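## Task

Place the spice jar, glass jar and prescription vial inside the gray tray, each upright.

## Robot and tools

Robot: two Kinova Gen3 seven-joint arms, left_arm and right_arm, each ending in a vacuum suction cup instead of fingers. The cup point (end_effector_position) is the middle of the cup's 31 mm rim when nothing touches it, and the cup points along the cup point's own +z axis. About 3 cm back from the rim the tool body widens to roughly 5 cm sideways. A large turn of the cup point can swing the elbow.

Frames: the scene frame has its origin at table-top height, midway between the nominal arm bases; +z is up, +x points out over the table, and left_arm sits on the +y side (image left/right does not match arm names). Actual bases: left_arm at (-0.033, +0.302, +0.047) m, right_arm at (-0.015, -0.266, +0.047) m. Reported positions and quaternions (wxyz) are in the scene frame; commanded offsets instead run along each arm's current Hand target axes.

execute_actions(actions, cameras): actions is a list of actions; each action is a table of up to 15 rows, one row per 1/30 s step; a shorter table keeps its last row until step 15. Every row holds 14 numbers in [-1, 1], always both arms: left dx, dy, dz, rx, ry, rz, left suction, then right dx, dy, dz, rx, ry, rz, right suction. The six pose numbers are an offset, not a pose: they give the target relative to the Hand target as it stood when that action began, in the Hand target's own axes. Rows inside one action do not add up, but each new action or call starts from the updated Hand target, so sending the same offset again moves further. Scale: 1.0 equals 0.6 m for dx, dy, dz and 180 degrees for the rotation vector rx, ry, rz. Six zeros means no new request for that arm. Suction: +1 is full vacuum (about 55 kPa under ambient), smaller values ask for a fraction, 0.05 or less switches it off; it keeps its last value, so resend the previous number to leave it unchanged (0 is a real command). Images come back only if actions is empty or cameras names some; an empty actions list also reports the scene number and task.

move(target, speed, blend, blocking, cameras): drives each cup point along a straight line. target is one 14-number row as above, or a list of up to 15 rows; every row is an offset from the same starting Hand targets, not from the previous row. speed is in m/s, 0.002 to 0.5 (default 0.25), one value or one per row; turning is capped at twice that in rad/s and at most 0.873 rad/s. blend (m) rounds corners in a list; 0 stops at each. Paths stop after 10 s even if unfinished. blocking=false returns after about 0.5 s while the motion continues. Moves do not avoid obstacles or the other arm. The extra "move:" line reports done, off_target, moving, held or fault, plus limits=paced (pose clipped) or limits=held (steps withheld).

wait(seconds, 0 to 3600) lets time pass with no new command. stop brakes a running move. zoom_image(camera, region [x0, y0, x1, y1], at most 504 by 504 pixels) enlarges part of the newest image from cam_high, cam_low, cam_left_wrist or cam_right_wrist (each 896x504). clear_fault(arm) resets a reported torque fault on left_arm or right_arm. read_manual returns licence text only. finished_scene(scene) ends the current scene, given its number; after ending the first one, make no further call in that reply.

Control details: each step the commanded orientation is clipped to within 32 degrees of the measured one. Hand target is the last commanded pose after clipping; the cup often rests slightly short, and the fix is to send the remaining gap as an offset. Joint speed caps are 1.39 rad/s (first four joints) and 1.22 rad/s (wrist joints).

Gripping: switch suction on and press the rim flat onto a smooth surface so it seals all round; edges, holes or seams leak. suction_measured shows achieved vacuum (near 0 means no seal; a good seal sits within 0.15 of the command). part_present turns 1 at 0.50 and back to 0 below 0.45. A held part rides up to about 13 mm nearer the tool than the cup point suggests. To release, set the part down on its support, switch suction off, wait briefly, then lift at least 20 mm; the cup springs out and can nudge the part. If the cup seals on the table, turn suction off to free it.

Other readings: joint positions, velocities (may be marked within noise), joint torques (positive toward larger joint angle), flange force along the tool axes (dropped after row-based calls, back after move or wait; "no reading" near singularities), Tool commands, and Wrist depth: a 7 by 7 grid per wrist camera, rows separated by " / ", distances in mm from 164 to 4000, "-" if unknown; transparent objects are invisible to it.

Hazards: the arms are very stiff, so aiming even a few millimetres beyond a firm contact pushes hard; back off by commanding past the cup point. Torque faults trigger when a joint sensor hits 104.5 N m (joints 1 to 4) or 51.3 N m (joints 5 to 7), or a joint strays over 5 degrees from plan. Motors heat when loaded or stretched; MOTOR HOT appears at 60 °C and an over-temperature stop (arm sags) at 75 °C. Never let glassware drop more than a few centimetres, never let anything leave the table, avoid striking fixed objects, and keep the arms from hitting or pressing each other. Loose objects may occasionally get a small push.

Each tool is called after "Emit:" in YAML: its name, and indented under it one key for each argument.

## Session

Emit:
execute_actions:
  actions: []

Scene clock: 0.00 s.
left_arm: end_effector_position=(+0.2260, +0.3261, +0.3512) suction_measured=0.01 part_present=0 end_effector_quat_wxyz=(-0.274, +0.667, -0.636, -0.274) | right_arm: end_effector_position=(+0.0614, -0.6706, +0.3050) suction_measured=0.00 part_present=0 end_effector_quat_wxyz=(+0.031, +0.705, +0.609, -0.362)
Joint positions: left_arm=[0.452 0.176 0.062 2.091 -0.683 1.407 -0.704] | right_arm=[1.124 0.309 -0.337 2.072 1.024 1.066 1.559]
Joint velocities: within noise
Joint torques (N m): no reading
Flange force (N): no reading
Wrist depth (mm): cam_left_wrist=[2429 2248 2132 619 549 493 440 / 2411 2255 2146 623 549 493 439 / 2376 2139 2167 621 551 493 439 / 2438 2550 2139 622 553 493 440 / 2447 2521 2167 623 552 496 439 / 2483 2580 2167 641 552 494 441 / 2483 2590 2160 1857 1582 1393 441] | cam_right_wrist=[2294 2286 2248 1933 1718 1542 1417 / 2531 2394 2085 1832 1658 1470 1329 / 2456 2195 1939 1740 1553 1405 1282 / 2351 2092 1847 1666 1503 1361 1253 / 2263 1950 1759 1575 1429 1310 1199 / 2146 1878 1666 1528 1378 1258 1167 / 2066 1768 1590 1454 1331 1223 1112]
Hand target: left_arm +0.2260, +0.3261, +0.3512; -0.274, +0.667, -0.636, -0.274 | right_arm +0.0614, -0.6706, +0.3050; +0.031, +0.705, +0.609, -0.362
Tool commands: left_gripper/suction=+0.0 right_gripper/suction=+0.0

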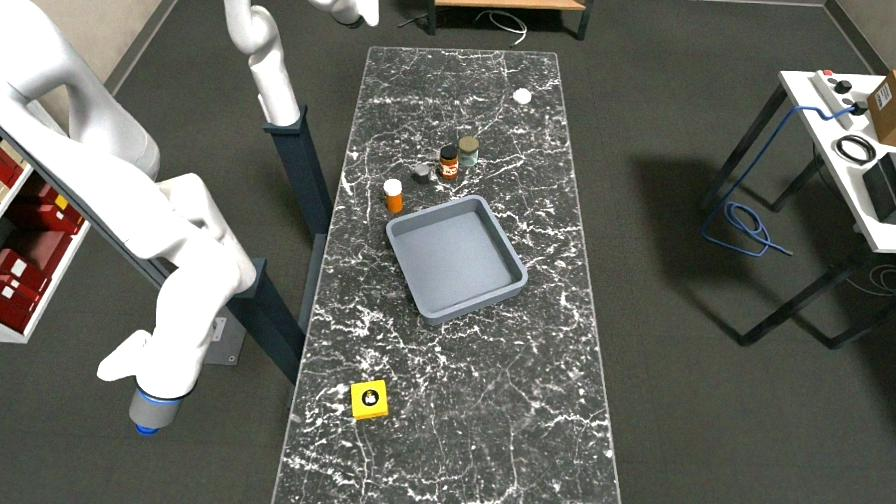

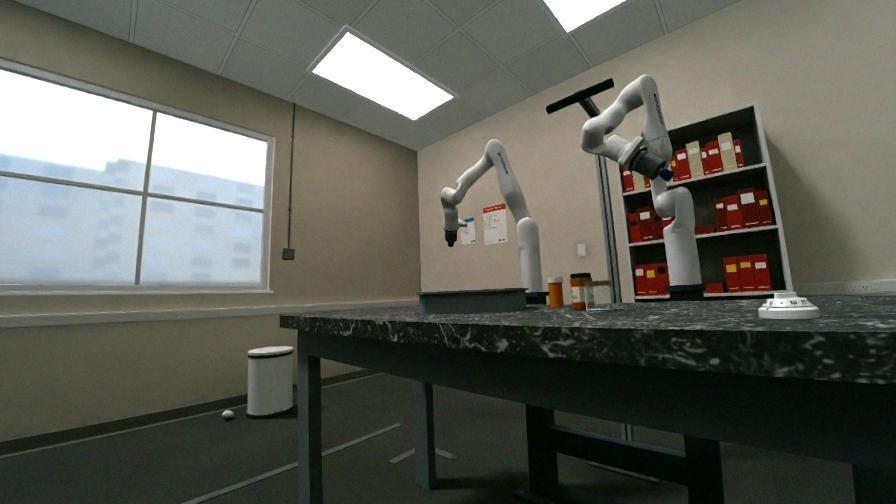

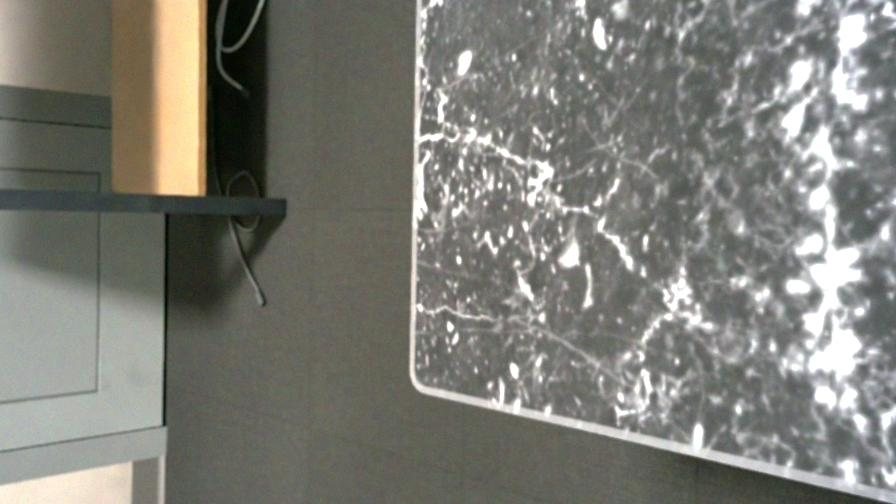

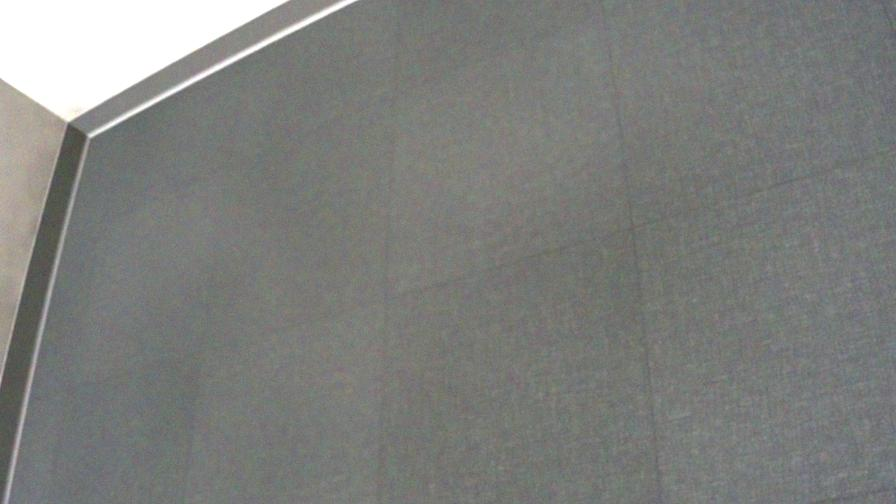

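Emit:
move:
  target: [0.0427,-0.366,-0.3895,0,0.25,0,0,0,0,0,0,0,0,0]
  cameras: ["cam_left_wrist","cam_high"]

Emit:
zoom_image:
  camera: "cam_high"
  region: [340, 120, 540, 330]

Scene clock: 30.50 s.
left_arm: end_effector_position=(+0.4505, +0.1502, +0.5001) suction_measured=0.01 part_present=0 end_effector_quat_wxyz=(-0.010, +0.722, -0.692, +0.002) | right_arm: end_effector_position=(+0.0614, -0.6706, +0.3050) suction_measured=0.00 part_present=0 end_effector_quat_wxyz=(+0.031, +0.705, +0.609, -0.362)
Joint positions: left_arm=[0.216 0.489 0.108 0.85 -0.069 1.792 -1.236] | right_arm=[1.124 0.309 -0.337 2.072 1.024 1.066 1.559]
Joint torques (N m): left_arm=[-0.51 -15.78 0.98 -7.08 -0.43 -0.06 0.24] | right_arm=[-0.85 -12.4 -0.65 -4.93 0.81 0.59 0.19]
Flange force (N): left_arm=[0.7 -0.8 0.2] | right_arm=[-1.2 3.3 4.3]
Wrist depth (mm): cam_left_wrist=[619 619 614 613 611 608 603 / 621 619 616 612 611 608 606 / 621 618 617 614 610 607 602 / 620 619 618 611 610 608 602 / 622 619 616 613 609 611 603 / 621 621 616 613 611 609 603 / 620 619 617 614 611 609 608] | cam_right_wrist=[2310 2278 2225 1927 1731 1538 1411 / 2465 2394 2059 1837 1641 1483 1353 / 2447 2203 1950 1754 1560 1408 1298 / 2376 2078 1827 1679 1500 1364 1256 / 2240 1956 1778 1602 1451 1318 1208 / 2125 1857 1662 1521 1381 1261 1176 / 2028 1797 1594 1445 1318 1226 1109]
Hand target: left_arm +0.4505, +0.1501, +0.5001; -0.010, +0.722, -0.692, +0.002 | right_arm +0.0614, -0.6706, +0.3050; +0.031, +0.705, +0.609, -0.362
Off the commanded pose: left_arm 0.000 m, 0 deg | right_arm 0.000 m, 0 deg.
move: done
Images, in order (width x height): cam_high 896x504, cam_left_wrist 896x504.

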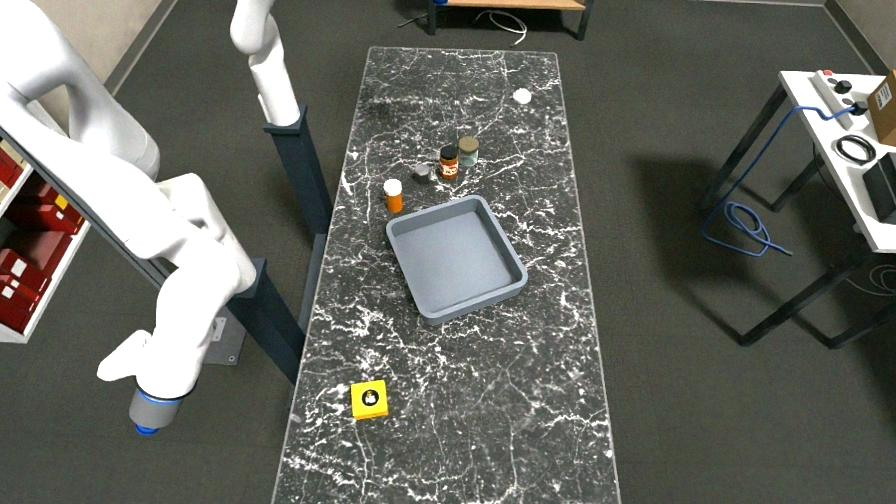

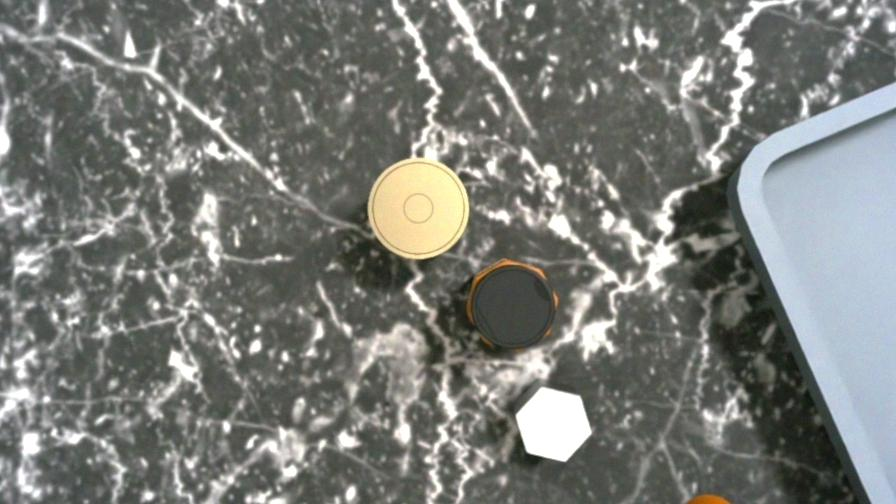

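Scaled by 2.400 from the camera's image (finer frame: 1280x720).

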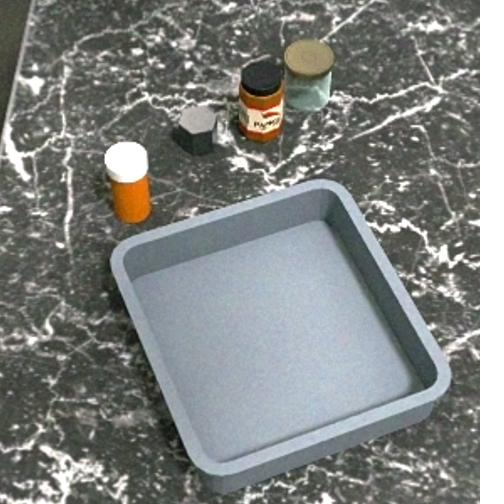

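Emit:
move:
  target: [0.1617,0.159,0.129,-0.0055,0.0035,0,0,0,0,0,0,0,0,0]
  cameras: ["cam_left_wrist"]

Scene clock: 75.27 s.
left_arm: end_effector_position=(+0.3605, +0.0502, +0.4199) suction_measured=0.01 part_present=0 end_effector_quat_wxyz=(+0.000, +0.722, -0.692, +0.000) | right_arm: end_effector_position=(+0.0614, -0.6706, +0.3050) suction_measured=0.00 part_present=0 end_effector_quat_wxyz=(+0.031, +0.705, +0.609, -0.362)
Joint positions: left_arm=[0.424 0.375 0.146 1.286 -0.054 1.484 -0.967] | right_arm=[1.124 0.309 -0.337 2.072 1.024 1.066 1.559]
Joint torques (N m): left_arm=[-0.61 -13.95 1.14 -6.95 -0.4 0.03 0.19] | right_arm=[-0.8 -12.39 -0.66 -4.88 0.8 0.58 0.19]
Flange force (N): left_arm=[1.3 -1.0 0.0] | right_arm=[-1.3 3.5 4.2]
Wrist depth (mm): cam_left_wrist=[533 466 530 529 530 525 522 / 536 533 443 530 530 525 522 / 536 534 533 533 531 525 524 / 536 536 534 533 531 526 524 / 536 537 534 532 533 531 527 / 538 535 536 531 443 533 476 / 538 536 536 535 534 533 532] | cam_right_wrist=[2310 2310 2210 1944 1731 1535 1414 / 2493 2368 2085 1827 1658 1483 1339 / 2474 2210 1967 1754 1556 1405 1295 / 2351 2098 1852 1674 1480 1370 1249 / 2225 1973 1768 1582 1438 1305 1201 / 2139 1868 1674 1524 1373 1258 1171 / 2040 1782 1598 1451 1331 1221 1109]
Hand target: left_arm +0.3605, +0.0502, +0.4199; +0.000, +0.722, -0.692, +0.000 | right_arm +0.0614, -0.6706, +0.3050; +0.031, +0.705, +0.609, -0.362
Off the commanded pose: left_arm 0.000 m, 0 deg | right_arm 0.000 m, 0 deg.
move: done

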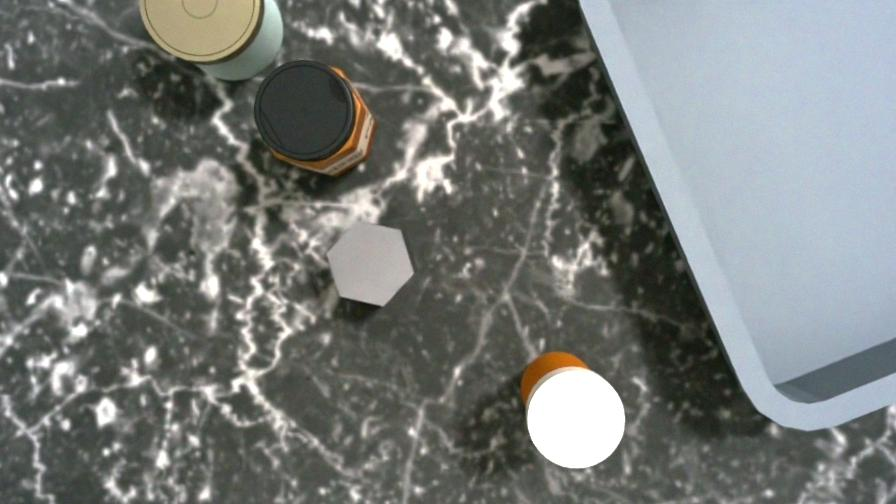

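Emit:
move:
  target:
    - [-0.130,-0.190,0.48,0,0,0,1,0,0,0,0,0,0,0]
    - [-0.130,-0.190,0.5535,0,0,0,1,0,0,0,0,0,0,0]
  speed: [0.35,0.03]
  cameras: ["cam_high"]

Emit:
zoom_image:
  camera: "cam_high"
  region: [380, 100, 520, 220]

Scene clock: 126.83 s.
left_arm: end_effector_position=(+0.4712, +0.1331, +0.0879) suction_measured=0.39 part_present=0 end_effector_quat_wxyz=(+0.000, +0.722, -0.692, +0.000) | right_arm: end_effector_position=(+0.0614, -0.6706, +0.3050) suction_measured=0.00 part_present=0 end_effector_quat_wxyz=(+0.031, +0.705, +0.609, -0.362)
Joint positions: left_arm=[0.24 0.88 0.066 1.543 -0.077 0.722 -1.191] | right_arm=[1.124 0.309 -0.337 2.072 1.024 1.066 1.559]
Joint torques (N m): left_arm=[-0.4 -18.99 1.31 -4.97 -0.44 0.13 0.18] | right_arm=[-0.83 -12.41 -0.6 -4.9 0.74 0.59 0.2]
Flange force (N): left_arm=[0.6 0.7 1.7] | right_arm=[-1.1 3.4 4.4]
Wrist depth (mm): cam_left_wrist=[- 199 198 198 197 197 196 / - - - 198 198 197 197 / - - - 198 198 198 197 / - - - 199 198 198 197 / - - - 199 198 198 198 / - - 199 199 199 198 198 / 201 200 200 - - 199 199] | cam_right_wrist=[2318 2310 2240 1956 1736 1531 1396 / 2493 2376 2085 1832 1637 1473 1342 / 2483 2188 1950 1749 1556 1405 1308 / 2335 2105 1847 1666 1487 1361 1261 / 2232 1997 1768 1590 1435 1318 1199 / 2153 1852 1670 1517 1370 1263 1167 / 2046 1778 1582 1445 1334 1214 1118]
Hand target: left_arm +0.4712, +0.1331, +0.0879; +0.000, +0.722, -0.692, +0.000 | right_arm +0.0614, -0.6706, +0.3050; +0.031, +0.705, +0.609, -0.362
Off the commanded pose: left_arm 0.000 m, 0 deg | right_arm 0.000 m, 0 deg.
move: done

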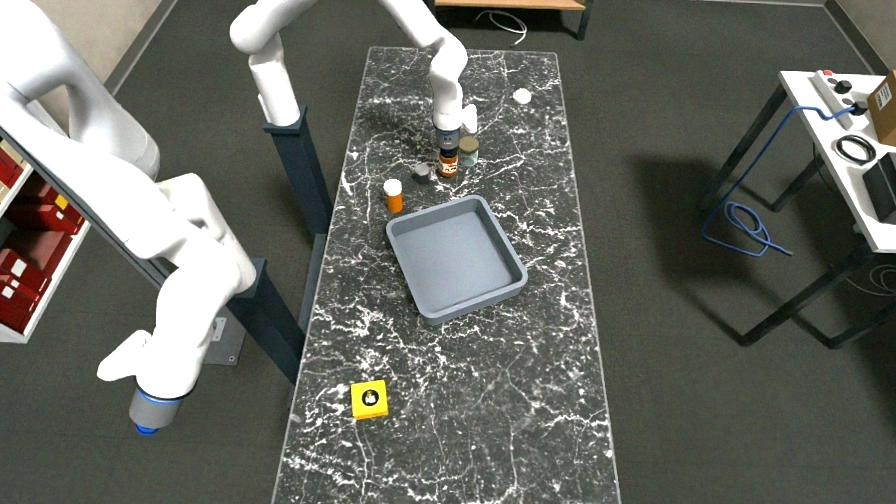

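Scaled by 3.600 from the camera's image (finer frame: 1280x720).

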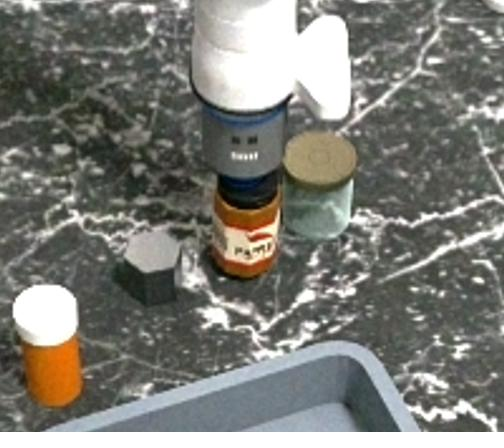

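Emit:
move:
  target: [0,0,0.004,0,0,0,1,0,0,0,0,0,0,0]
  speed: 0.02

Scene clock: 129.00 s.
left_arm: end_effector_position=(+0.4712, +0.1331, +0.0855) suction_measured=0.99 part_present=1 end_effector_quat_wxyz=(+0.000, +0.722, -0.692, +0.000) | right_arm: end_effector_position=(+0.0614, -0.6706, +0.3050) suction_measured=0.00 part_present=0 end_effector_quat_wxyz=(+0.031, +0.705, +0.609, -0.362)
Joint positions: left_arm=[0.241 0.884 0.065 1.543 -0.078 0.717 -1.191] | right_arm=[1.124 0.309 -0.337 2.072 1.024 1.066 1.559]
Joint torques (N m): left_arm=[-0.51 -18.95 1.3 -4.86 -0.44 -0.02 0.15] | right_arm=[-0.84 -12.42 -0.62 -4.99 0.78 0.56 0.23]
Flange force (N): left_arm=[1.1 0.2 1.3] | right_arm=[-0.9 3.4 4.4]
Wrist depth (mm): cam_left_wrist=[- 196 196 195 195 194 194 / - - - 195 195 195 194 / - - - 196 195 195 195 / - - - 196 196 195 195 / - - - 197 196 196 195 / - - 197 197 196 196 196 / 199 198 198 - - 196 196] | cam_right_wrist=[2302 2278 2255 1939 1722 1535 1402 / 2511 2394 2066 1837 1649 1473 1350 / 2474 2225 1956 1740 1553 1408 1285 / 2376 2072 1847 1670 1497 1361 1253 / 2255 1956 1754 1594 1435 1305 1203 / 2139 1837 1683 1517 1390 1261 1161 / 2034 1768 1571 1464 1326 1219 1120]
Hand target: left_arm +0.4712, +0.1331, +0.0855; +0.000, +0.722, -0.692, +0.000 | right_arm +0.0614, -0.6706, +0.3050; +0.031, +0.705, +0.609, -0.362
Off the commanded pose: left_arm 0.000 m, 0 deg | right_arm 0.000 m, 0 deg.
move: done

Emit:
move:
  target:
    - [0,0,-0.16,0,0,0,1,0,0,0,0,0,0,0]
    - [0.4264,0.053,-0.16,0,0,0,1,0,0,0,0,0,0,0]
    - [0.4264,0.053,-0.025,0,0,0,1,0,0,0,0,0,0,0]
    - [0.4264,0.053,-0.0058,0,0,0,1,0,0,0,0,0,0,0]
  speed: [0.2,0.25,0.2,0.03]
  blend: [0.02,0.02,0.005,0]
  cameras: ["cam_high","cam_left_wrist"]

Emit:
zoom_image:
  camera: "cam_high"
  region: [380, 120, 540, 330]

Scene clock: 150.20 s.
left_arm: end_effector_position=(+0.4501, -0.1239, +0.0889) suction_measured=0.99 part_present=1 end_effector_quat_wxyz=(+0.000, +0.722, -0.692, +0.000) | right_arm: end_effector_position=(+0.0614, -0.6706, +0.3050) suction_measured=0.00 part_present=0 end_effector_quat_wxyz=(+0.031, +0.705, +0.609, -0.362)
Joint positions: left_arm=[0.652 1.094 0.084 1.016 -0.087 1.036 -0.797] | right_arm=[1.124 0.309 -0.337 2.072 1.024 1.066 1.559]
Joint torques (N m): left_arm=[-0.5 -22.4 1.35 -6.45 -0.42 0.27 0.2] | right_arm=[-0.81 -12.45 -0.63 -4.93 0.81 0.62 0.18]
Flange force (N): left_arm=[-0.5 1.6 1.5] | right_arm=[-1.2 3.4 4.4]
Wrist depth (mm): cam_left_wrist=[196 195 195 194 194 193 193 / 196 196 195 195 194 194 193 / 196 196 195 195 194 194 194 / 196 196 196 195 195 194 194 / 197 196 196 195 195 195 194 / 191 197 196 195 195 195 194 / 182 197 197 - - 195 195] | cam_right_wrist=[2335 2302 2218 1939 1740 1538 1405 / 2456 2335 2040 1817 1637 1470 1342 / 2465 2210 1944 1749 1564 1411 1295 / 2368 2105 1842 1658 1507 1361 1239 / 2225 1944 1736 1598 1441 1308 1197 / 2146 1873 1674 1524 1384 1261 1161 / 2021 1792 1598 1451 1326 1217 1116]
Hand target: left_arm +0.4501, -0.1239, +0.0888; +0.000, +0.722, -0.692, +0.000 | right_arm +0.0614, -0.6706, +0.3050; +0.031, +0.705, +0.609, -0.362
Off the commanded pose: left_arm 0.000 m, 0 deg | right_arm 0.000 m, 0 deg.
move: done

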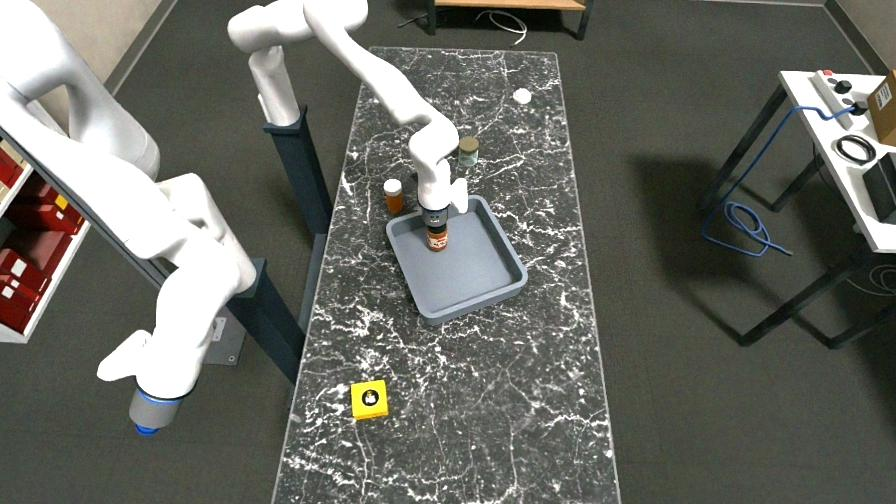

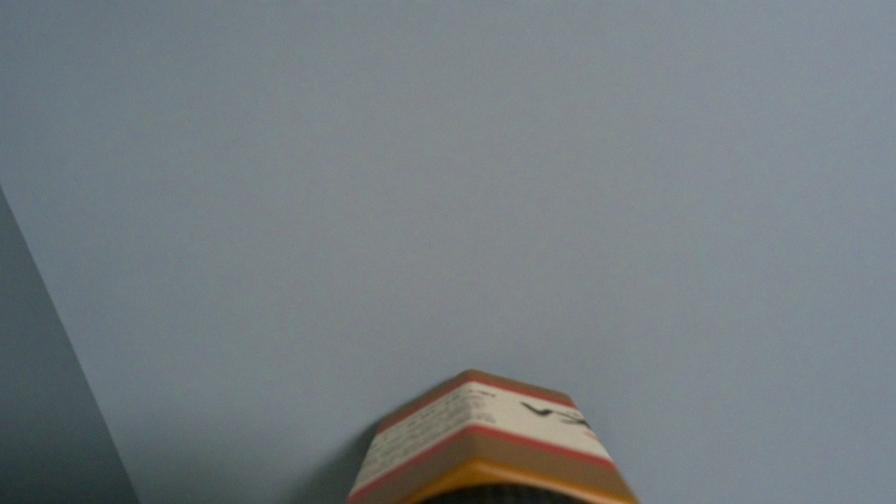

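Scaled by 2.400 from the camera's image (finer frame: 1280x720).

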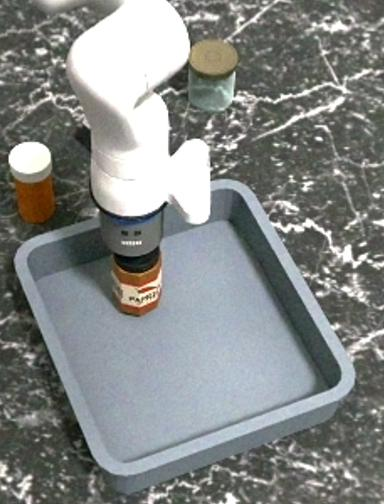

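Emit:
move:
  target: [0,0,0.0083,0,0,0,1,0,0,0,0,0,0,0]
  speed: 0.02

Scene clock: 154.87 s.
left_arm: end_effector_position=(+0.4501, -0.1239, +0.0839) suction_measured=0.99 part_present=1 end_effector_quat_wxyz=(+0.000, +0.722, -0.692, +0.000) | right_arm: end_effector_position=(+0.0614, -0.6706, +0.3050) suction_measured=0.00 part_present=0 end_effector_quat_wxyz=(+0.031, +0.705, +0.609, -0.362)
Joint positions: left_arm=[0.652 1.101 0.083 1.017 -0.087 1.027 -0.797] | right_arm=[1.124 0.309 -0.337 2.072 1.024 1.066 1.559]
Joint torques (N m): left_arm=[-0.47 -22.48 1.36 -6.32 -0.42 -0.14 0.19] | right_arm=[-0.82 -12.49 -0.57 -4.92 0.82 0.57 0.15]
Flange force (N): left_arm=[0.9 0.1 0.9] | right_arm=[-1.3 3.5 4.2]
Wrist depth (mm): cam_left_wrist=[190 190 190 189 189 188 188 / 191 190 190 190 189 189 188 / 191 191 190 190 190 189 189 / 192 191 191 191 190 189 189 / 191 192 191 190 190 190 189 / 191 192 191 190 190 190 189 / 182 192 191 - - 190 190] | cam_right_wrist=[2318 2310 2255 1939 1713 1528 1396 / 2502 2429 2066 1847 1633 1477 1353 / 2456 2232 1973 1749 1564 1405 1292 / 2335 2085 1827 1666 1480 1359 1251 / 2248 1962 1754 1594 1426 1310 1195 / 2167 1862 1666 1521 1393 1258 1165 / 2053 1797 1590 1464 1321 1228 1114]
Hand target: left_arm +0.4501, -0.1239, +0.0838; +0.000, +0.722, -0.692, +0.000 | right_arm +0.0614, -0.6706, +0.3050; +0.031, +0.705, +0.609, -0.362
Off the commanded pose: left_arm 0.000 m, 0 deg | right_arm 0.000 m, 0 deg.
move: done

Emit:
move:
  target: [0,0,0.0067,0,0,0,1,0,0,0,0,0,0,0]
  speed: 0.02

Scene clock: 160.10 s.
left_arm: end_effector_position=(+0.4502, -0.1239, +0.0801) suction_measured=0.98 part_present=1 end_effector_quat_wxyz=(+0.000, +0.722, -0.692, +0.000) | right_arm: end_effector_position=(+0.0614, -0.6706, +0.3050) suction_measured=0.00 part_present=0 end_effector_quat_wxyz=(+0.031, +0.705, +0.609, -0.362)
Joint positions: left_arm=[0.652 1.106 0.083 1.018 -0.088 1.02 -0.797] | right_arm=[1.124 0.309 -0.337 2.072 1.024 1.066 1.559]
Joint torques (N m): left_arm=[-0.21 -2.3 0.67 0.58 -0.34 -1.71 0.18] | right_arm=[-0.78 -12.47 -0.71 -4.92 0.8 0.61 0.14]
Flange force (N): left_arm=[-1.8 2.3 -32.8] | right_arm=[-1.3 3.5 4.4]
Wrist depth (mm): cam_left_wrist=[189 188 188 187 187 187 186 / 189 189 188 187 187 187 186 / 189 189 188 188 187 187 187 / 189 189 188 188 188 187 187 / 190 189 189 188 188 187 187 / 190 190 189 185 188 188 187 / 180 190 189 - - 188 188] | cam_right_wrist=[2286 2310 2225 1922 1709 1542 1408 / 2456 2394 2046 1842 1629 1483 1339 / 2438 2218 1967 1749 1553 1432 1290 / 2326 2105 1847 1674 1483 1364 1244 / 2248 1944 1740 1598 1429 1316 1217 / 2167 1847 1653 1510 1373 1270 1169 / 2034 1778 1594 1445 1323 1217 1116]
Hand target: left_arm +0.4501, -0.1239, +0.0798; +0.000, +0.722, -0.692, +0.000 | right_arm +0.0614, -0.6706, +0.3050; +0.031, +0.705, +0.609, -0.362
Off the commanded pose: left_arm 0.000 m, 0 deg | right_arm 0.000 m, 0 deg.
move: done

Emit:
move:
  target:
    - [0,0,-0.003,0,0,0,0,0,0,0,0,0,0,0]
    - [0,0,-0.04,0,0,0,0,0,0,0,0,0,0,0]
    - [0,0,-0.16,0,0,0,0,0,0,0,0,0,0,0]
    - [-0.519,-0.1485,-0.16,0,0,0,0,0,0,0,0,0,0,0]
    - [-0.519,-0.1485,0.0,0,0,0,1,0,0,0,0,0,0,0]
    - [-0.519,-0.1485,0.0263,0,0,0,1,0,0,0,0,0,0,0]
  speed: [0.02,0.05,0.2,0.3,0.25,0.03]
  blend: [0,0.003,0.02,0.02,0,0]
  cameras: ["cam_high"]

Emit:
zoom_image:
  camera: "cam_high"
  region: [380, 100, 540, 310]

Scene clock: 181.47 s.
left_arm: end_effector_position=(+0.5262, +0.1910, +0.0643) suction_measured=0.49 part_present=0 end_effector_quat_wxyz=(+0.000, +0.722, -0.692, +0.000) | right_arm: end_effector_position=(+0.0614, -0.6706, +0.3050) suction_measured=0.00 part_present=0 end_effector_quat_wxyz=(+0.031, +0.705, +0.609, -0.362)
Joint positions: left_arm=[0.118 0.984 0.069 1.386 -0.083 0.775 -1.316] | right_arm=[1.124 0.309 -0.337 2.072 1.024 1.066 1.559]
Joint torques (N m): left_arm=[-0.39 -21.37 1.42 -5.66 -0.4 -0.05 0.2] | right_arm=[-0.83 -12.44 -0.59 -4.93 0.79 0.57 0.16]
Flange force (N): left_arm=[0.6 0.3 3.0] | right_arm=[-1.2 3.4 4.3]
Wrist depth (mm): cam_left_wrist=[175 174 174 174 173 173 172 / 175 175 174 174 174 173 173 / 175 175 174 174 174 173 173 / 176 175 175 175 174 174 173 / 176 176 175 175 175 174 174 / 176 176 175 175 175 174 174 / 177 176 176 175 175 175 174] | cam_right_wrist=[2335 2310 2218 1939 1722 1535 1417 / 2493 2394 2053 1842 1633 1480 1337 / 2474 2232 1939 1740 1549 1414 1295 / 2394 2098 1832 1653 1510 1367 1239 / 2271 1985 1778 1579 1438 1316 1208 / 2132 1847 1670 1517 1376 1265 1163 / 2046 1797 1575 1451 1334 1217 1118]
Hand target: left_arm +0.5262, +0.1909, +0.0642; +0.000, +0.722, -0.692, +0.000 | right_arm +0.0614, -0.6706, +0.3050; +0.031, +0.705, +0.609, -0.362
Off the commanded pose: left_arm 0.000 m, 0 deg | right_arm 0.000 m, 0 deg.
move: done

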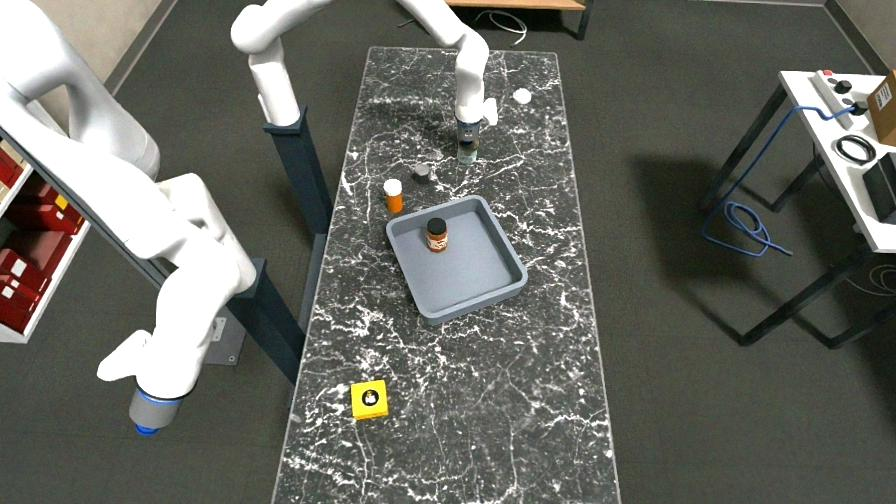

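Scaled by 2.400 from the camera's image (finer frame: 1280x720).

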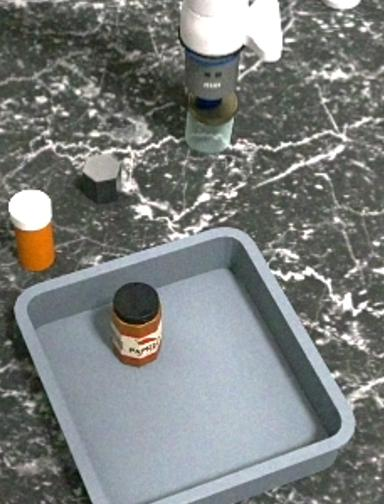

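Emit:
move:
  target: [0,0,0.004,0,0,0,1,0,0,0,0,0,0,0]
  speed: 0.02

Scene clock: 189.50 s.
left_arm: end_effector_position=(+0.5262, +0.1910, +0.0618) suction_measured=0.99 part_present=1 end_effector_quat_wxyz=(+0.000, +0.722, -0.692, +0.000) | right_arm: end_effector_position=(+0.0614, -0.6706, +0.3050) suction_measured=0.00 part_present=0 end_effector_quat_wxyz=(+0.031, +0.705, +0.609, -0.362)
Joint positions: left_arm=[0.118 0.988 0.069 1.386 -0.083 0.77 -1.316] | right_arm=[1.124 0.309 -0.337 2.072 1.024 1.066 1.559]
Joint torques (N m): left_arm=[-0.51 -21.41 1.32 -5.55 -0.44 0.04 0.21] | right_arm=[-0.73 -12.46 -0.59 -4.93 0.82 0.55 0.14]
Flange force (N): left_arm=[0.9 0.2 3.2] | right_arm=[-1.2 3.6 4.1]
Wrist depth (mm): cam_left_wrist=[172 172 172 171 171 170 170 / 173 172 172 172 171 171 170 / 173 173 172 172 172 171 171 / 173 173 172 172 172 172 171 / 174 173 173 172 172 172 171 / 174 173 173 173 172 172 171 / 174 174 174 173 172 172 172] | cam_right_wrist=[2294 2278 2218 1967 1704 1542 1405 / 2502 2394 2046 1827 1633 1477 1337 / 2483 2225 1962 1754 1549 1411 1300 / 2360 2098 1847 1662 1503 1364 1246 / 2255 1973 1749 1571 1432 1316 1214 / 2139 1889 1649 1524 1376 1265 1167 / 2046 1792 1590 1467 1323 1219 1118]
Hand target: left_arm +0.5262, +0.1910, +0.0618; +0.000, +0.722, -0.692, +0.000 | right_arm +0.0614, -0.6706, +0.3050; +0.031, +0.705, +0.609, -0.362
Off the commanded pose: left_arm 0.000 m, 0 deg | right_arm 0.000 m, 0 deg.
move: done

Emit:
move:
  target:
    - [0,0,-0.147,0,0,0,1,0,0,0,0,0,0,0]
    - [0.5265,0.0158,-0.147,0,0,0,1,0,0,0,0,0,0,0]
    - [0.5265,0.0158,-0.014,0,0,0,1,0,0,0,0,0,0,0]
    - [0.5265,0.0158,0.0058,0,0,0,1,0,0,0,0,0,0,0]
  speed: [0.2,0.25,0.2,0.03]
  blend: [0.015,0.015,0.005,0]
  cameras: ["cam_high"]

Emit:
zoom_image:
  camera: "cam_high"
  region: [380, 120, 540, 330]

Scene clock: 208.63 s.
left_arm: end_effector_position=(+0.5299, -0.1251, +0.0586) suction_measured=0.98 part_present=1 end_effector_quat_wxyz=(+0.000, +0.722, -0.692, +0.000) | right_arm: end_effector_position=(+0.0614, -0.6706, +0.3050) suction_measured=0.00 part_present=0 end_effector_quat_wxyz=(+0.031, +0.705, +0.609, -0.362)
Joint positions: left_arm=[0.595 1.326 0.088 0.568 -0.09 1.249 -0.886] | right_arm=[1.124 0.309 -0.337 2.072 1.024 1.066 1.559]
Joint torques (N m): left_arm=[0.16 -10.58 1.09 -2.39 -0.23 -1.55 0.25] | right_arm=[-0.83 -12.42 -0.57 -4.93 0.79 0.57 0.15]
Flange force (N): left_arm=[-2.9 2.9 -20.9] | right_arm=[-1.3 3.4 4.2]
Wrist depth (mm): cam_left_wrist=[170 - - - - - - / - - - 165 165 - - / - - 166 165 165 165 - / 167 166 166 165 165 165 - / 167 167 166 166 165 165 165 / 167 167 166 166 166 165 165 / 167 167 167 - 166 166 165] | cam_right_wrist=[2302 2294 2225 1933 1722 1560 1405 / 2483 2420 2059 1832 1633 1483 1350 / 2465 2210 1956 1745 1571 1417 1295 / 2351 2105 1842 1666 1483 1361 1242 / 2232 1962 1731 1602 1432 1308 1210 / 2160 1857 1691 1514 1390 1273 1167 / 2034 1768 1586 1460 1326 1217 1109]
Hand target: left_arm +0.5298, -0.1251, +0.0582; +0.000, +0.722, -0.692, +0.000 | right_arm +0.0614, -0.6706, +0.3050; +0.031, +0.705, +0.609, -0.362
Off the commanded pose: left_arm 0.000 m, 0 deg | right_arm 0.000 m, 0 deg.
move: done

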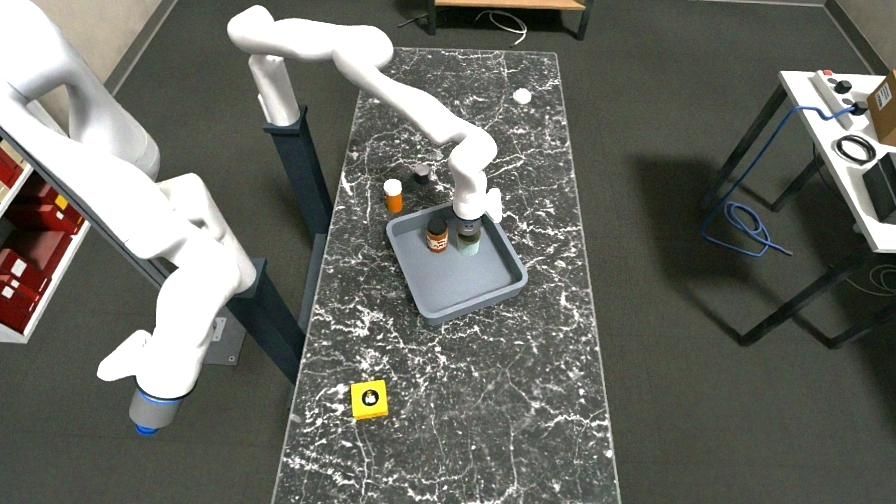

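Scaled by 2.400 from the camera's image (finer frame: 1280x720).

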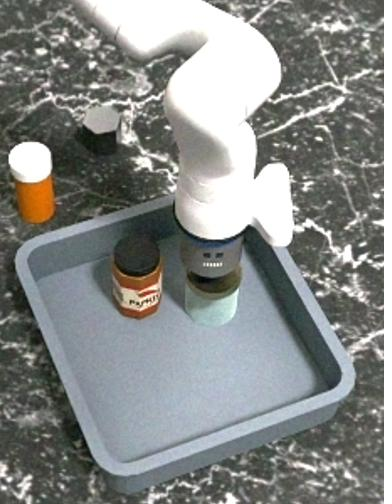

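Good, at contact. Release and go to the vial.

Emit:
move:
  target:
    - [0,0,-0.0015,0,0,0,0,0,0,0,0,0,0,0]
    - [0,0,-0.04,0,0,0,0,0,0,0,0,0,0,0]
    - [0,0,-0.186,0,0,0,0,0,0,0,0,0,0,0]
    - [-0.2212,0.3243,-0.186,0,0,0,0,0,0,0,0,0,0,0]
    - [-0.2212,0.3243,-0.0695,0,0,0,1,0,0,0,0,0,0,0]
    - [-0.2212,0.3243,-0.0455,0,0,0,1,0,0,0,0,0,0,0]
  speed: [0.02,0.05,0.2,0.25,0.2,0.03]
  blend: [0,0.003,0.02,0.02,0,0]
  cameras: ["cam_high"]

Emit:
zoom_image:
  camera: "cam_high"
  region: [380, 120, 540, 330]

Scene clock: 219.43 s.
left_arm: end_effector_position=(+0.3299, -0.0005, +0.0856) suction_measured=0.55 part_present=1 end_effector_quat_wxyz=(+0.000, +0.722, -0.692, +0.000) | right_arm: end_effector_position=(+0.0614, -0.6706, +0.3050) suction_measured=0.00 part_present=0 end_effector_quat_wxyz=(+0.031, +0.705, +0.609, -0.362)
Joint positions: left_arm=[0.605 0.798 0.061 1.77 -0.081 0.576 -0.816] | right_arm=[1.124 0.309 -0.337 2.072 1.024 1.066 1.559]
Joint torques (N m): left_arm=[-0.44 -17.37 1.25 -4.04 -0.42 -0.16 0.2] | right_arm=[-0.82 -12.39 -0.59 -4.93 0.82 0.59 0.14]
Flange force (N): left_arm=[1.3 0.1 1.7] | right_arm=[-1.3 3.3 4.2]
Wrist depth (mm): cam_left_wrist=[197 197 196 196 195 195 187 / 197 197 197 196 196 195 193 / 197 197 197 196 196 196 195 / 198 198 197 196 196 196 195 / 198 198 198 197 197 196 196 / 199 198 198 197 197 196 196 / 199 198 198 - 197 197 197] | cam_right_wrist=[2278 2302 2203 1944 1718 1538 1408 / 2474 2385 2078 1827 1649 1483 1348 / 2474 2203 1962 1754 1567 1417 1290 / 2351 2105 1832 1670 1483 1359 1246 / 2255 1950 1749 1582 1429 1313 1201 / 2125 1852 1666 1524 1381 1268 1161 / 2053 1763 1594 1457 1318 1226 1111]
Hand target: left_arm +0.3299, -0.0005, +0.0855; +0.000, +0.722, -0.692, +0.000 | right_arm +0.0614, -0.6706, +0.3050; +0.031, +0.705, +0.609, -0.362
Off the commanded pose: left_arm 0.000 m, 0 deg | right_arm 0.000 m, 0 deg.
move: done

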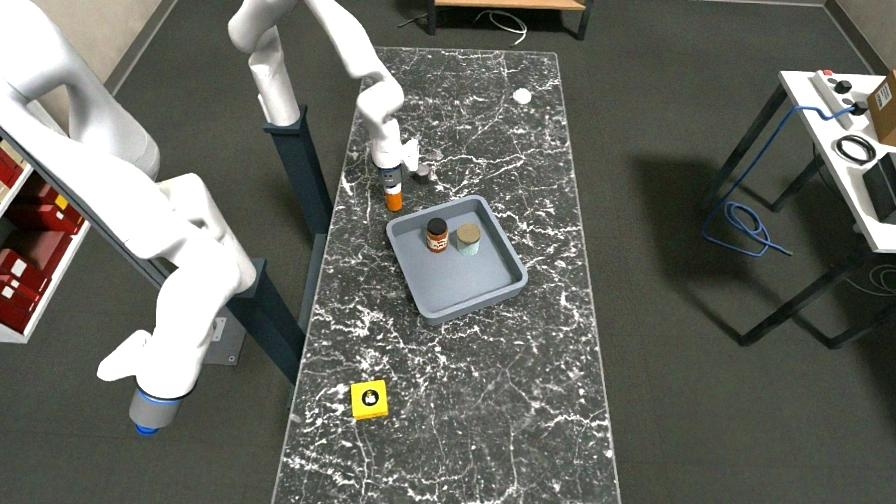

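Scaled by 2.400 from the camera's image (finer frame: 1280x720).

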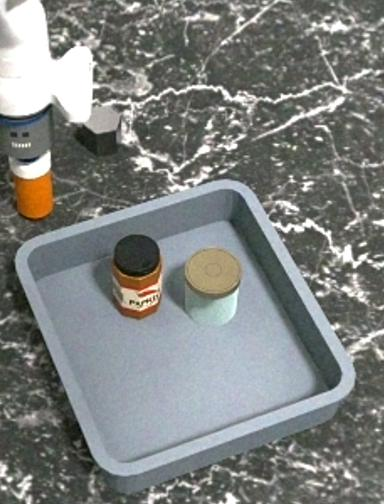

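Emit:
move:
  target:
    - [0,0,0.002,0,0,0,1,0,0,0,0,0,0,0]
    - [0,0,-0.15,0,0,0,1,0,0,0,0,0,0,0]
    - [0.3582,-0.1685,-0.15,0,0,0,1,0,0,0,0,0,0,0]
    - [0.3582,-0.1685,-0.0158,0,0,0,1,0,0,0,0,0,0,0]
    - [0.3582,-0.1685,0.007,0,0,0,1,0,0,0,0,0,0,0]
  speed: [0.02,0.2,0.25,0.2,0.03]
  blend: [0,0.015,0.015,0.005,0]
  cameras: ["cam_high"]

Emit:
zoom_image:
  camera: "cam_high"
  region: [380, 120, 540, 330]

Scene clock: 234.20 s.
left_arm: end_effector_position=(+0.4399, -0.2112, +0.0815) suction_measured=1.00 part_present=1 end_effector_quat_wxyz=(+0.000, +0.722, -0.692, +0.000) | right_arm: end_effector_position=(+0.0614, -0.6706, +0.3050) suction_measured=0.00 part_present=0 end_effector_quat_wxyz=(+0.031, +0.705, +0.609, -0.362)
Joint positions: left_arm=[0.767 1.261 0.096 0.646 -0.097 1.237 -0.703] | right_arm=[1.124 0.309 -0.337 2.072 1.024 1.066 1.559]
Joint torques (N m): left_arm=[-0.35 -10.56 0.82 -1.79 -0.39 -0.69 0.18] | right_arm=[-0.81 -12.42 -0.64 -4.91 0.79 0.56 0.22]
Flange force (N): left_arm=[-1.1 1.5 -19.4] | right_arm=[-1.1 3.6 4.3]
Wrist depth (mm): cam_left_wrist=[- 188 188 188 187 187 187 / - 189 189 188 188 187 187 / 190 189 189 188 188 187 187 / 190 189 189 189 188 188 187 / 190 190 189 189 188 188 188 / - 190 190 189 189 189 188 / - 190 190 - 189 189 188] | cam_right_wrist=[2310 2310 2195 1927 1736 1538 1405 / 2502 2368 2028 1832 1641 1464 1348 / 2456 2232 1950 1722 1564 1411 1295 / 2343 2072 1857 1666 1514 1367 1246 / 2248 1967 1754 1598 1445 1316 1214 / 2139 1878 1674 1503 1378 1270 1165 / 2015 1787 1590 1451 1326 1219 1122]
Hand target: left_arm +0.4398, -0.2111, +0.0812; +0.000, +0.722, -0.692, +0.000 | right_arm +0.0614, -0.6706, +0.3050; +0.031, +0.705, +0.609, -0.362
Off the commanded pose: left_arm 0.000 m, 0 deg | right_arm 0.000 m, 0 deg.
move: done

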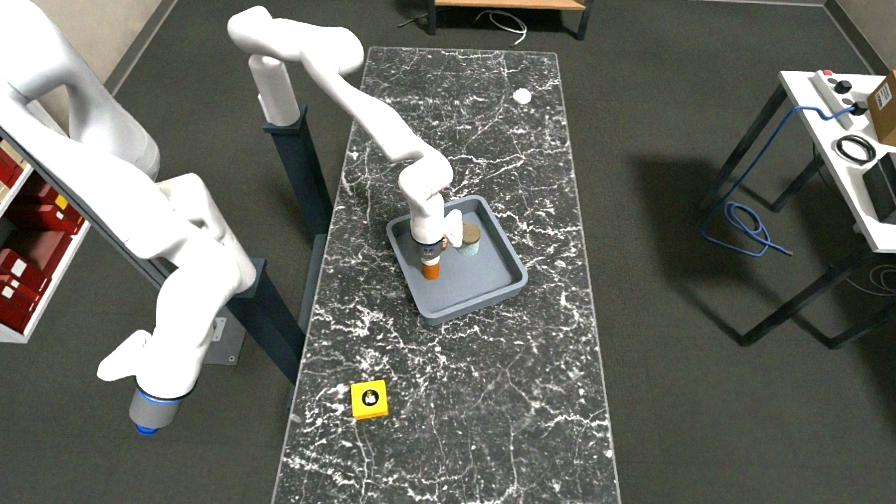

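Scaled by 2.400 from the camera's image (finer frame: 1280x720).

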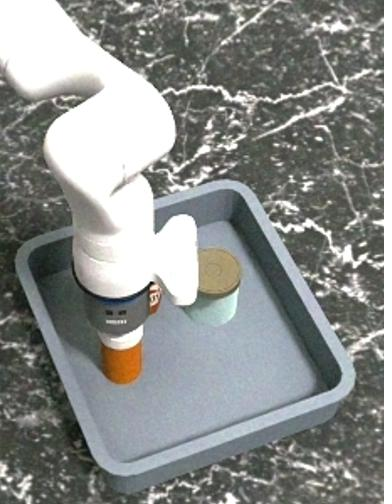

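Emit:
move:
  target:
    - [0,0,-0.0015,0,0,0,0,0,0,0,0,0,0,0]
    - [0,0,-0.04,0,0,0,0,0,0,0,0,0,0,0]
    - [0,0,-0.186,0,0,0,0,0,0,0,0,0,0,0]
    - [-0.35,0.1,-0.2,0,0,0,0,0,0,0,0,0,0,0]
  speed: [0.02,0.05,0.2,0.3]
  blend: [0,0.003,0.02,0]
  cameras: ["cam_high"]

Scene clock: 242.43 s.
left_arm: end_effector_position=(+0.3711, -0.0038, +0.2013) suction_measured=0.01 part_present=0 end_effector_quat_wxyz=(+0.000, +0.722, -0.692, +0.000) | right_arm: end_effector_position=(+0.0614, -0.6706, +0.3050) suction_measured=0.00 part_present=0 end_effector_quat_wxyz=(+0.031, +0.705, +0.609, -0.362)
Joint positions: left_arm=[0.549 0.653 0.083 1.565 -0.064 0.927 -0.878] | right_arm=[1.124 0.309 -0.337 2.072 1.024 1.066 1.559]
Joint torques (N m): left_arm=[-0.5 -16.56 1.17 -6.09 -0.42 0.11 0.28] | right_arm=[-0.84 -12.46 -0.6 -4.97 0.8 0.57 0.15]
Flange force (N): left_arm=[-0.5 1.5 1.1] | right_arm=[-1.2 3.4 4.3]
Wrist depth (mm): cam_left_wrist=[313 312 312 311 250 306 305 / 314 313 312 311 250 306 275 / 314 313 313 312 311 307 265 / 315 313 314 312 312 307 306 / 274 275 314 313 312 251 307 / 316 314 313 313 312 251 307 / 317 316 315 314 313 312 307] | cam_right_wrist=[2271 2286 2218 1956 1736 1535 1414 / 2521 2360 2072 1832 1641 1483 1345 / 2447 2218 1944 1745 1575 1417 1300 / 2343 2118 1827 1679 1503 1359 1249 / 2240 1979 1763 1598 1435 1305 1208 / 2146 1857 1662 1524 1376 1261 1165 / 2034 1782 1586 1457 1323 1223 1112]
Hand target: left_arm +0.3711, -0.0038, +0.2013; +0.000, +0.722, -0.692, +0.000 | right_arm +0.0614, -0.6706, +0.3050; +0.031, +0.705, +0.609, -0.362
Off the commanded pose: left_arm 0.000 m, 0 deg | right_arm 0.000 m, 0 deg.
move: done

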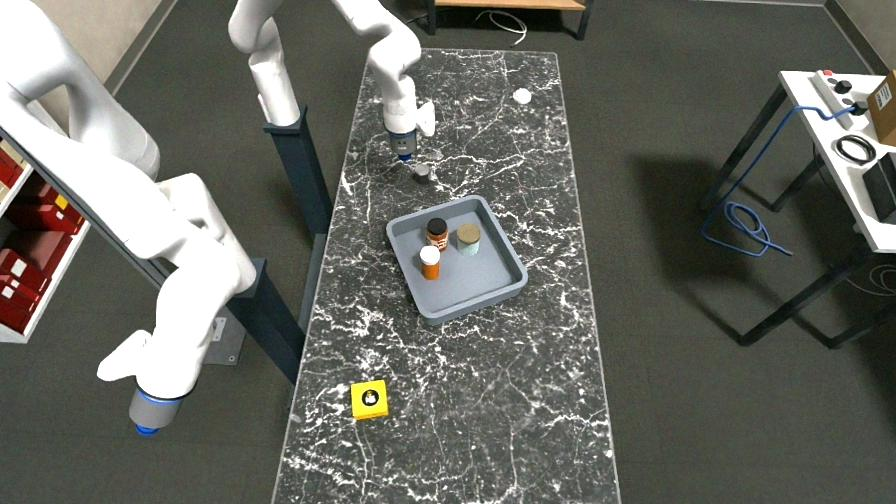

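Emit:
finished_scene:
  scene: 2

The scene is finished: the task was done.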